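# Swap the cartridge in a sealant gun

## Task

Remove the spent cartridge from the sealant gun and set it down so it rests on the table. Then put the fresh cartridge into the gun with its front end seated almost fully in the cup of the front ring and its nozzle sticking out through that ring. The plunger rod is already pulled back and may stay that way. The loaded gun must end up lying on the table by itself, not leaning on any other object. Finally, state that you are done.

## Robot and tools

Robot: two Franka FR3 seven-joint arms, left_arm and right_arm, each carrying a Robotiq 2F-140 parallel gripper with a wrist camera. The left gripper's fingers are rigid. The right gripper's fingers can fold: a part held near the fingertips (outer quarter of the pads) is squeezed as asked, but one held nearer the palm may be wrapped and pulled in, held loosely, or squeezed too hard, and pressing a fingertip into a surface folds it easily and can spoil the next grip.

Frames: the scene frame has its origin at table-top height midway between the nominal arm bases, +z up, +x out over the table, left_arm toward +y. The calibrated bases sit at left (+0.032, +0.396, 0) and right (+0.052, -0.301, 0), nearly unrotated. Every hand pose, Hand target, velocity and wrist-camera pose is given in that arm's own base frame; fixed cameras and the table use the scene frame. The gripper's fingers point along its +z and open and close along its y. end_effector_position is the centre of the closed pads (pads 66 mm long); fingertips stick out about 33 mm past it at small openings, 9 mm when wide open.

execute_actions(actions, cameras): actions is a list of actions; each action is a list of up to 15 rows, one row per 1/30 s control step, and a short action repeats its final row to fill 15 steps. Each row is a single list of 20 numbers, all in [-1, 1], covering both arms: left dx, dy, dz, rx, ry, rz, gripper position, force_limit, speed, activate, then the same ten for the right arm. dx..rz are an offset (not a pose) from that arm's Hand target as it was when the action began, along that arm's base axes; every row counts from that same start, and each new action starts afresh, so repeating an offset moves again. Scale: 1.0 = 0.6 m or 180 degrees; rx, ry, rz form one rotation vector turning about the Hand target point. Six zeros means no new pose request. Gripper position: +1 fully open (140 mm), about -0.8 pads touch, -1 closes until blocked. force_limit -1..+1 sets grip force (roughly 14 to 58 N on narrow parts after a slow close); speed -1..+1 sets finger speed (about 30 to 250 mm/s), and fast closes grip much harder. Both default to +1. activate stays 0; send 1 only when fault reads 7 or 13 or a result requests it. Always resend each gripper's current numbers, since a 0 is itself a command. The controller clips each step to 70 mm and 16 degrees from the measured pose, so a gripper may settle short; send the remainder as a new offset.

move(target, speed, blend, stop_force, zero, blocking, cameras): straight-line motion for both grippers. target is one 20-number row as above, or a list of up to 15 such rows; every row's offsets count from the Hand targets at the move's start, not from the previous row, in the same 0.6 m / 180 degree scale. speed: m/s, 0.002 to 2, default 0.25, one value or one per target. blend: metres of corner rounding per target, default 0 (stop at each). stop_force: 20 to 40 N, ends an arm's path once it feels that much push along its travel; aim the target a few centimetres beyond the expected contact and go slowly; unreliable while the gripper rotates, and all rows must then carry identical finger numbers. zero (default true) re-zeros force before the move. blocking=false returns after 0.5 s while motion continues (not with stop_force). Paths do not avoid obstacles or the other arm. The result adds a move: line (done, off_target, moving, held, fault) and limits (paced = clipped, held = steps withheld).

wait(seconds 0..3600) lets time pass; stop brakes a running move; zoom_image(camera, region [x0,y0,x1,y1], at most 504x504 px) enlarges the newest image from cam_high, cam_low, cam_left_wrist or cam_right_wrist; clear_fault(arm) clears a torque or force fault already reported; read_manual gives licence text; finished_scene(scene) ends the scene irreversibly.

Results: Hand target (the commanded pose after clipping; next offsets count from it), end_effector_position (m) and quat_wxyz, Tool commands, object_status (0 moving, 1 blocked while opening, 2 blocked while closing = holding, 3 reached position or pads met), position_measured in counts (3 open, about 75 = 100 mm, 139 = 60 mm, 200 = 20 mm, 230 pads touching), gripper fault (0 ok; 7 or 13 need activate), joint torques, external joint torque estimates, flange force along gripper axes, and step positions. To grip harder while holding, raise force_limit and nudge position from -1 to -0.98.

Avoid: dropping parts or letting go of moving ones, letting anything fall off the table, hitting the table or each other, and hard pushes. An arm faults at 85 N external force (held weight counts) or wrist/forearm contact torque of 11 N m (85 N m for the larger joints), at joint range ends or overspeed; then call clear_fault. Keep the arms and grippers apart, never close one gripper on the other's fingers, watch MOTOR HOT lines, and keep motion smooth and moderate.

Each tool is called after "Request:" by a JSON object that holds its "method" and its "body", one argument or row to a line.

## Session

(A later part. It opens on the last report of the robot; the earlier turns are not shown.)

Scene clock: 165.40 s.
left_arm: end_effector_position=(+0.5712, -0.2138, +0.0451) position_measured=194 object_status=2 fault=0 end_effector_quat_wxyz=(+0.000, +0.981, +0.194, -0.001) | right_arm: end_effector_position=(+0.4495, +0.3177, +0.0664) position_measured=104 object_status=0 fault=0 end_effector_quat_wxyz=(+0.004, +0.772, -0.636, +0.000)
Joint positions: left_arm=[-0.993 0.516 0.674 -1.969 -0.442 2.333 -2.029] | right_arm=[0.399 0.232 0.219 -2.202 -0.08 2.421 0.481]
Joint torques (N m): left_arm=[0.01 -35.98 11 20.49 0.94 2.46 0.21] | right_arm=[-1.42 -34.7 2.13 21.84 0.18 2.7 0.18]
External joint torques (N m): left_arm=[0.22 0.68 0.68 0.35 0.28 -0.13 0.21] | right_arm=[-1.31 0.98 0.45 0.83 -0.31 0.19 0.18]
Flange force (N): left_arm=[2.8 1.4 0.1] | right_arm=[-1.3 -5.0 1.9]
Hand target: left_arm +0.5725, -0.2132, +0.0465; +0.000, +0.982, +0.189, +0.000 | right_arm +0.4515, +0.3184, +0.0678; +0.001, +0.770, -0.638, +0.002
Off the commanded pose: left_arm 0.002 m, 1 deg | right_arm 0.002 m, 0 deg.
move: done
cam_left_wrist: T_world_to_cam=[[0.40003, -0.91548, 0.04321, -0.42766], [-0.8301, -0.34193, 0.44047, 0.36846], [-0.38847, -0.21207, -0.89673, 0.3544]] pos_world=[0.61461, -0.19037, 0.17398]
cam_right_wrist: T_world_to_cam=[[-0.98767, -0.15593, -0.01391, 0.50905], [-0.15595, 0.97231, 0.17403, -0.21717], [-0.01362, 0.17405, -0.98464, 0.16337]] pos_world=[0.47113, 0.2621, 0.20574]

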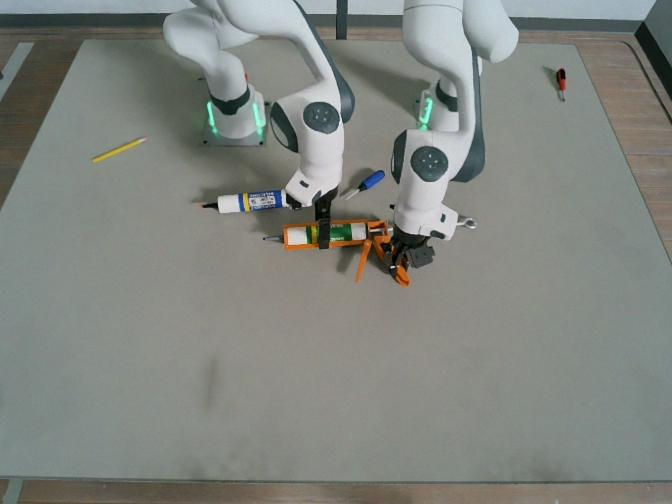

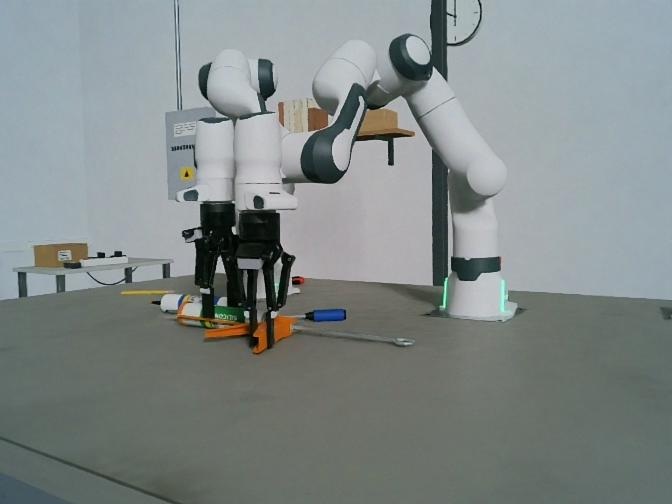

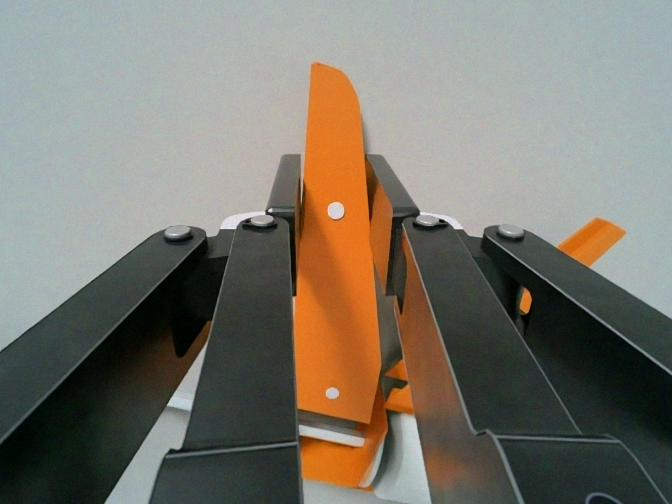

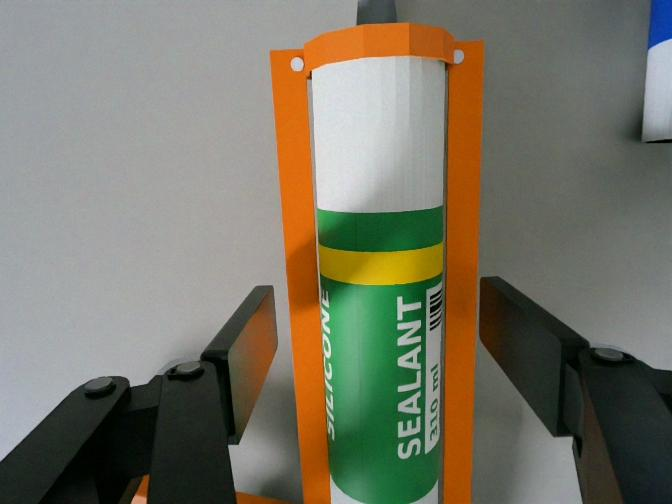

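Request:
{"method": "move", "body": {
  "target": [0,0,-0.0097,0,0,0,-1,0,-1,0, 0,0,0.15,0,0,0,0.2,0,-1,0],
  "speed": 0.08,
  "cameras": ["cam_high","cam_low","cam_right_wrist","cam_left_wrist"]
}}

Request:
{"method": "zoom_image", "body": {
  "camera": "cam_left_wrist",
  "region": [280, 390, 480, 504]
}}

Request:
{"method": "zoom_image", "body": {
  "camera": "cam_high",
  "region": [265, 205, 425, 295]
}}

Scene clock: 168.17 s.
left_arm: end_effector_position=(+0.5724, -0.2138, +0.0414) position_measured=194 object_status=2 fault=0 end_effector_quat_wxyz=(+0.001, +0.981, +0.193, +0.000) | right_arm: end_effector_position=(+0.4519, +0.3188, +0.1576) position_measured=104 object_status=3 fault=0 end_effector_quat_wxyz=(+0.000, +0.769, -0.639, +0.003)
Joint positions: left_arm=[-0.981 0.521 0.661 -1.969 -0.442 2.344 -2.029] | right_arm=[0.397 0.085 0.224 -2.133 -0.032 2.217 0.455]
Joint velocities: left_arm=[within noise] | right_arm=[-0.001 0 0 -0.002 0 -0.003 -0.005]
Joint torques (N m): left_arm=[0.07 -35.58 10.24 20.25 0.82 2.6 0.26] | right_arm=[-1.43 -31.8 1.43 23.96 0.9 2.17 -0.22]
External joint torques (N m): left_arm=[0.07 1.25 -0.15 0.34 0.16 0.01 0.26] | right_arm=[-1.46 1.23 0.73 0.74 0.31 -0.35 -0.22]
Flange force (N): left_arm=[3.9 2.8 2.5] | right_arm=[-1.3 -5.9 -0.3]
Hand target: left_arm +0.5725, -0.2132, +0.0407; +0.000, +0.982, +0.189, +0.000 | right_arm +0.4515, +0.3184, +0.1578; +0.001, +0.770, -0.638, +0.002
Off the commanded pose: left_arm 0.001 m, 1 deg | right_arm 0.001 m, 0 deg.
move: done
cam_left_wrist: T_world_to_cam=[[0.39957, -0.91561, 0.04477, -0.42792], [-0.83145, -0.34141, 0.43832, 0.37197], [-0.38605, -0.21236, -0.8977, 0.35008]] pos_world=[0.61541, -0.19047, 0.17038]
cam_right_wrist: T_world_to_cam=[[-0.98871, -0.14813, -0.02265, 0.51224], [-0.14981, 0.9733, 0.17393, -0.23682], [-0.00372, 0.17536, -0.9845, 0.248]] pos_world=[0.4719, 0.26288, 0.29695]

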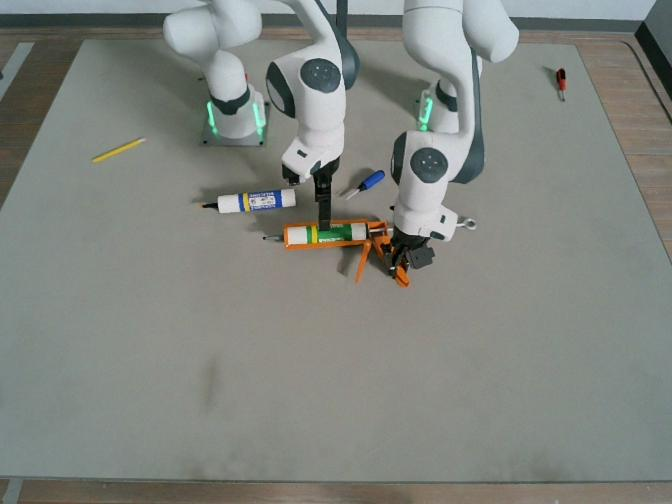

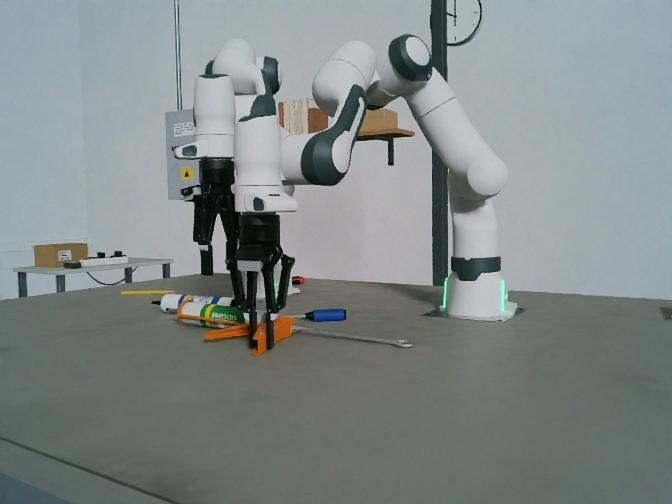

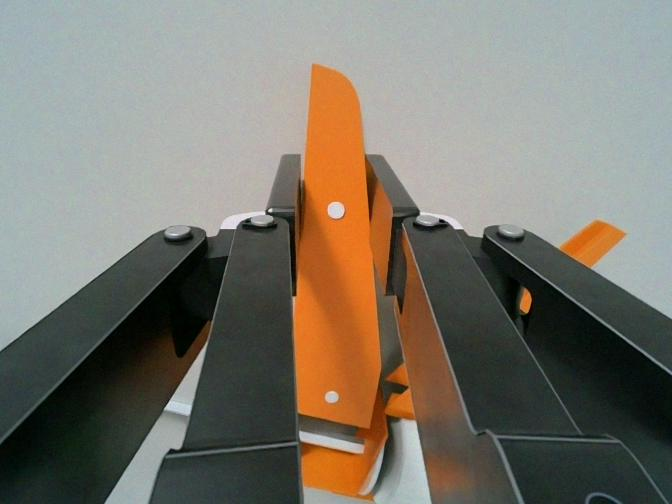

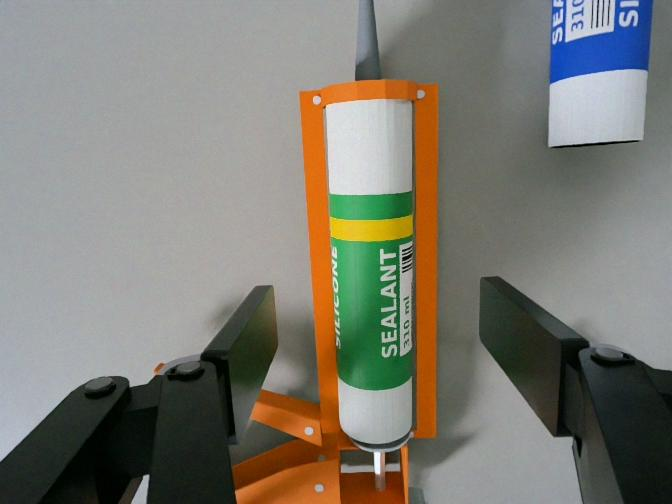

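Scaled by 2.520.

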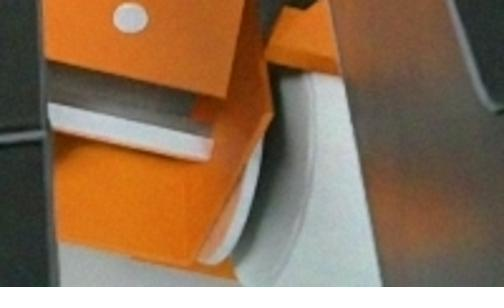

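Scaled by 3.150.

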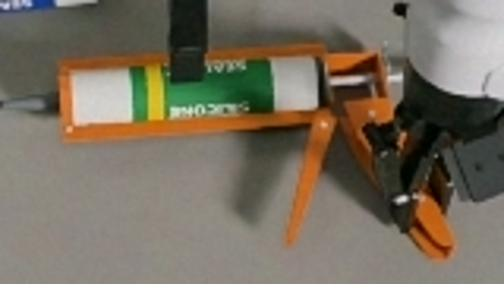

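Request:
{"method": "move", "body": {
  "target": [0,0,0,0,0,0,-0.15,0,-1,0, 0,0,0,0,0,0,0.2,0,-1,0],
  "cameras": ["cam_left_wrist"]
}}

Scene clock: 169.50 s.
left_arm: end_effector_position=(+0.5724, -0.2138, +0.0414) position_measured=148 object_status=0 fault=0 end_effector_quat_wxyz=(+0.001, +0.981, +0.192, +0.000) | right_arm: end_effector_position=(+0.4518, +0.3187, +0.1575) position_measured=104 object_status=3 fault=0 end_effector_quat_wxyz=(+0.001, +0.769, -0.639, +0.003)
Joint positions: left_arm=[-0.981 0.521 0.661 -1.969 -0.442 2.344 -2.026] | right_arm=[0.397 0.085 0.224 -2.133 -0.032 2.216 0.454]
Joint torques (N m): left_arm=[-0.09 -35.59 10.27 20.25 0.69 2.57 0.12] | right_arm=[-1.4 -31.82 1.45 24.03 0.89 2.21 -0.17]
External joint torques (N m): left_arm=[-0.19 1.49 -0.26 0.16 0.04 -0.05 0.12] | right_arm=[-1.35 1.19 0.82 0.81 0.3 -0.31 -0.17]
Flange force (N): left_arm=[3.3 3.0 2.8] | right_arm=[-1.6 -5.9 -0.4]
Hand target: left_arm +0.5725, -0.2132, +0.0407; +0.000, +0.982, +0.189, +0.000 | right_arm +0.4515, +0.3184, +0.1578; +0.001, +0.770, -0.638, +0.002
Off the commanded pose: left_arm 0.001 m, 0 deg | right_arm 0.001 m, 0 deg.
move: done
cam_left_wrist: T_world_to_cam=[[0.39708, -0.91668, 0.04486, -0.42665], [-0.83241, -0.33913, 0.43826, 0.37309], [-0.38654, -0.21137, -0.89773, 0.35061]] pos_world=[0.6155, -0.19047, 0.17038]

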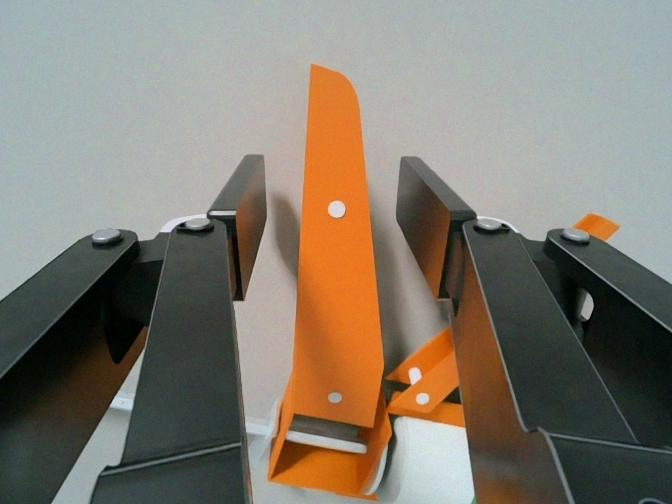

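Request:
{"method": "move", "body": {
  "target": [0,0,0.2,0,0,0,-0.15,0,-1,0, -0.15,0,0.1,0,0,0,0.2,0,-1,0],
  "speed": 0.12,
  "cameras": ["cam_high","cam_low","cam_left_wrist","cam_right_wrist"]
}}

Request:
{"method": "zoom_image", "body": {
  "camera": "cam_high",
  "region": [265, 205, 425, 295]
}}

Request:
{"method": "zoom_image", "body": {
  "camera": "cam_low",
  "region": [150, 270, 310, 360]
}}

Scene clock: 171.50 s.
left_arm: end_effector_position=(+0.5730, -0.2141, +0.1605) position_measured=148 object_status=3 fault=0 end_effector_quat_wxyz=(+0.002, +0.983, +0.186, +0.001) | right_arm: end_effector_position=(+0.3634, +0.3183, +0.2181) position_measured=104 object_status=3 fault=0 end_effector_quat_wxyz=(+0.000, +0.772, -0.635, +0.003)
Joint positions: left_arm=[-1.085 0.335 0.793 -1.9 -0.283 2.125 -2.114] | right_arm=[0.441 -0.197 0.271 -2.288 0.053 2.099 0.485]
Joint velocities: left_arm=[-0.001 0 0 0.001 0.001 -0.004 -0.005] | right_arm=[within noise]
Joint torques (N m): left_arm=[-0.71 -30.57 8.39 23.82 0.97 2.25 -0.23] | right_arm=[-1.45 -23.14 -0.53 24.43 0.95 2.16 0.14]
External joint torques (N m): left_arm=[-0.58 0.98 0.61 0.87 0.19 -0.36 -0.23] | right_arm=[-1.49 0.66 1.16 0.36 0.31 -0.37 0.14]
Flange force (N): left_arm=[3.2 4.0 -1.5] | right_arm=[-2.2 -3.0 -0.7]
Hand target: left_arm +0.5725, -0.2132, +0.1607; +0.000, +0.982, +0.189, +0.000 | right_arm +0.3615, +0.3184, +0.2178; +0.001, +0.770, -0.638, +0.002
Off the commanded pose: left_arm 0.001 m, 0 deg | right_arm 0.002 m, 0 deg.
move: done
cam_left_wrist: T_world_to_cam=[[0.38526, -0.92155, 0.04815, -0.42738], [-0.83781, -0.32743, 0.43687, 0.32712], [-0.38683, -0.20865, -0.89823, 0.45848]] pos_world=[0.61607, -0.19108, 0.28949]
cam_right_wrist: T_world_to_cam=[[-0.98708, -0.15853, -0.02311, 0.42872], [-0.16012, 0.97152, 0.17467, -0.25591], [-0.00524, 0.17612, -0.98435, 0.30765]] pos_world=[0.38382, 0.2624, 0.35745]

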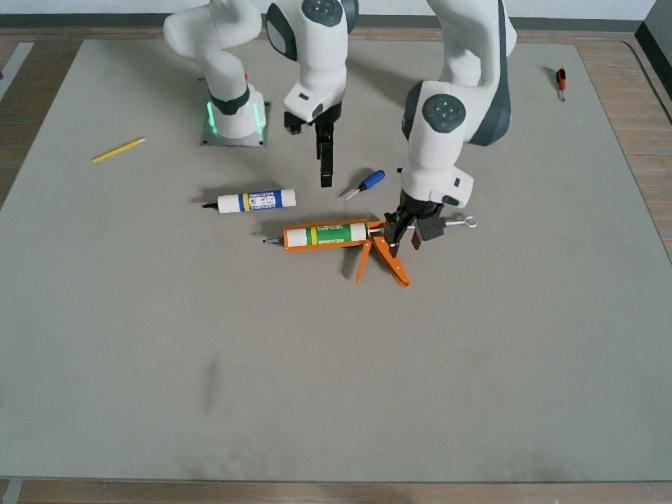

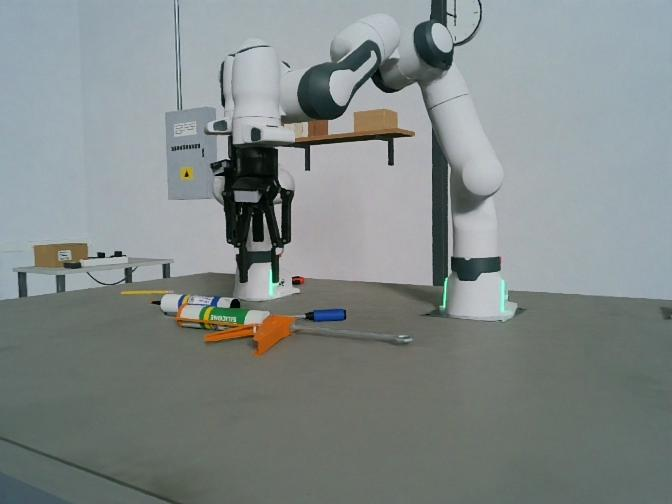

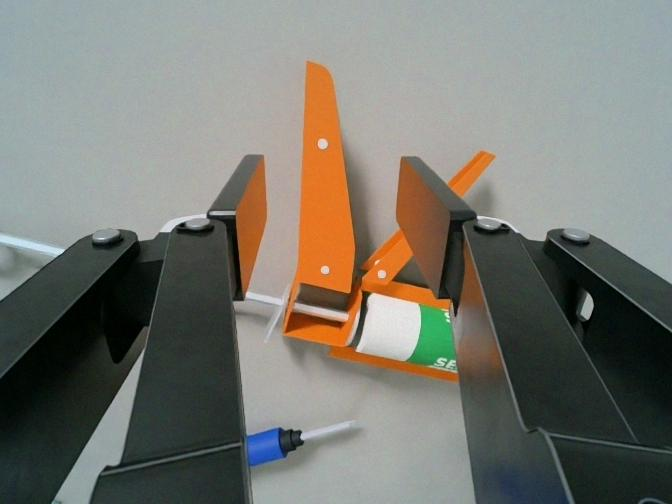

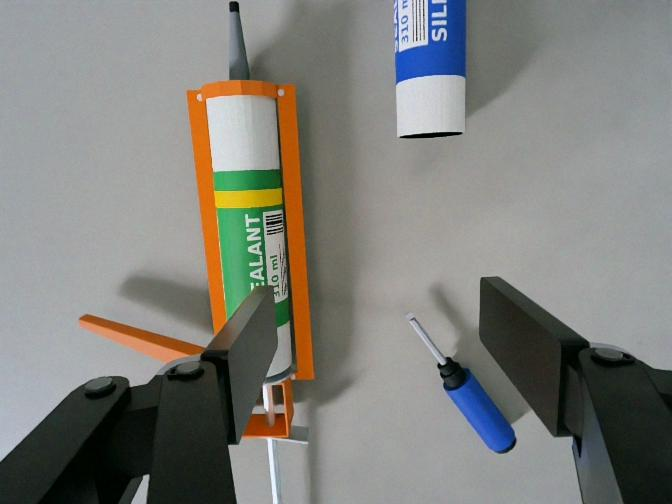

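Scaled by 3.150.

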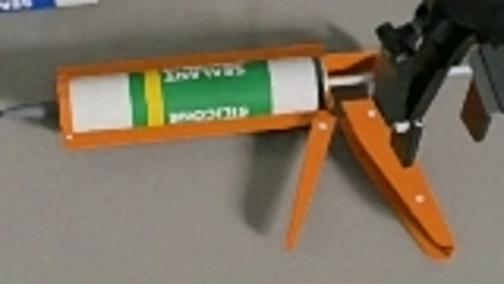

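Scaled by 3.150.

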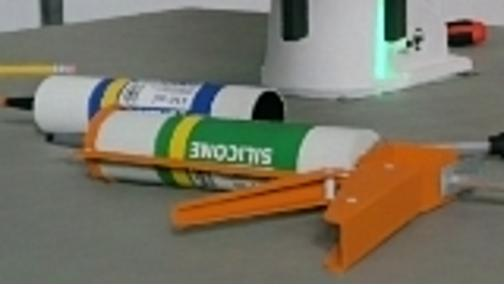

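Request:
{"method": "zoom_image", "body": {
  "camera": "cam_right_wrist",
  "region": [180, 60, 320, 200]
}}

Request:
{"method": "zoom_image", "body": {
  "camera": "cam_left_wrist",
  "region": [260, 250, 480, 400]
}}

Scaled by 3.600.

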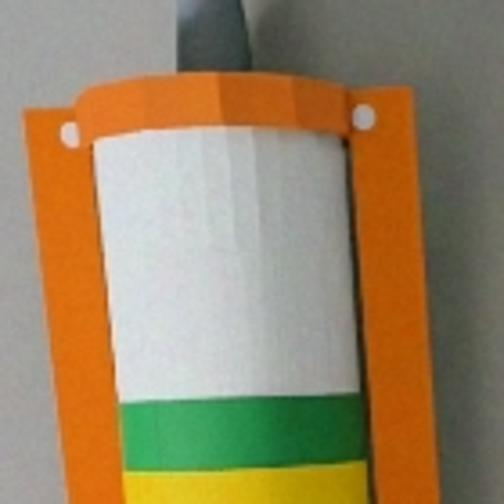

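Scaled by 2.291.

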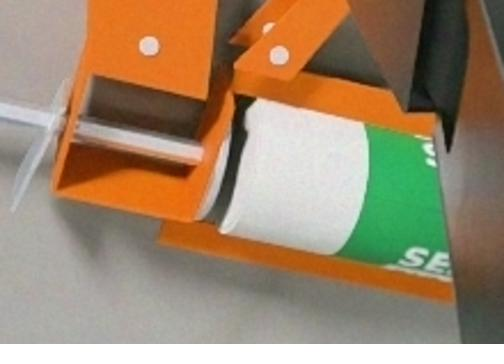

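Request:
{"method": "finished_scene", "body": {
  "scene": 1
}}

The scene is finished: the task was done.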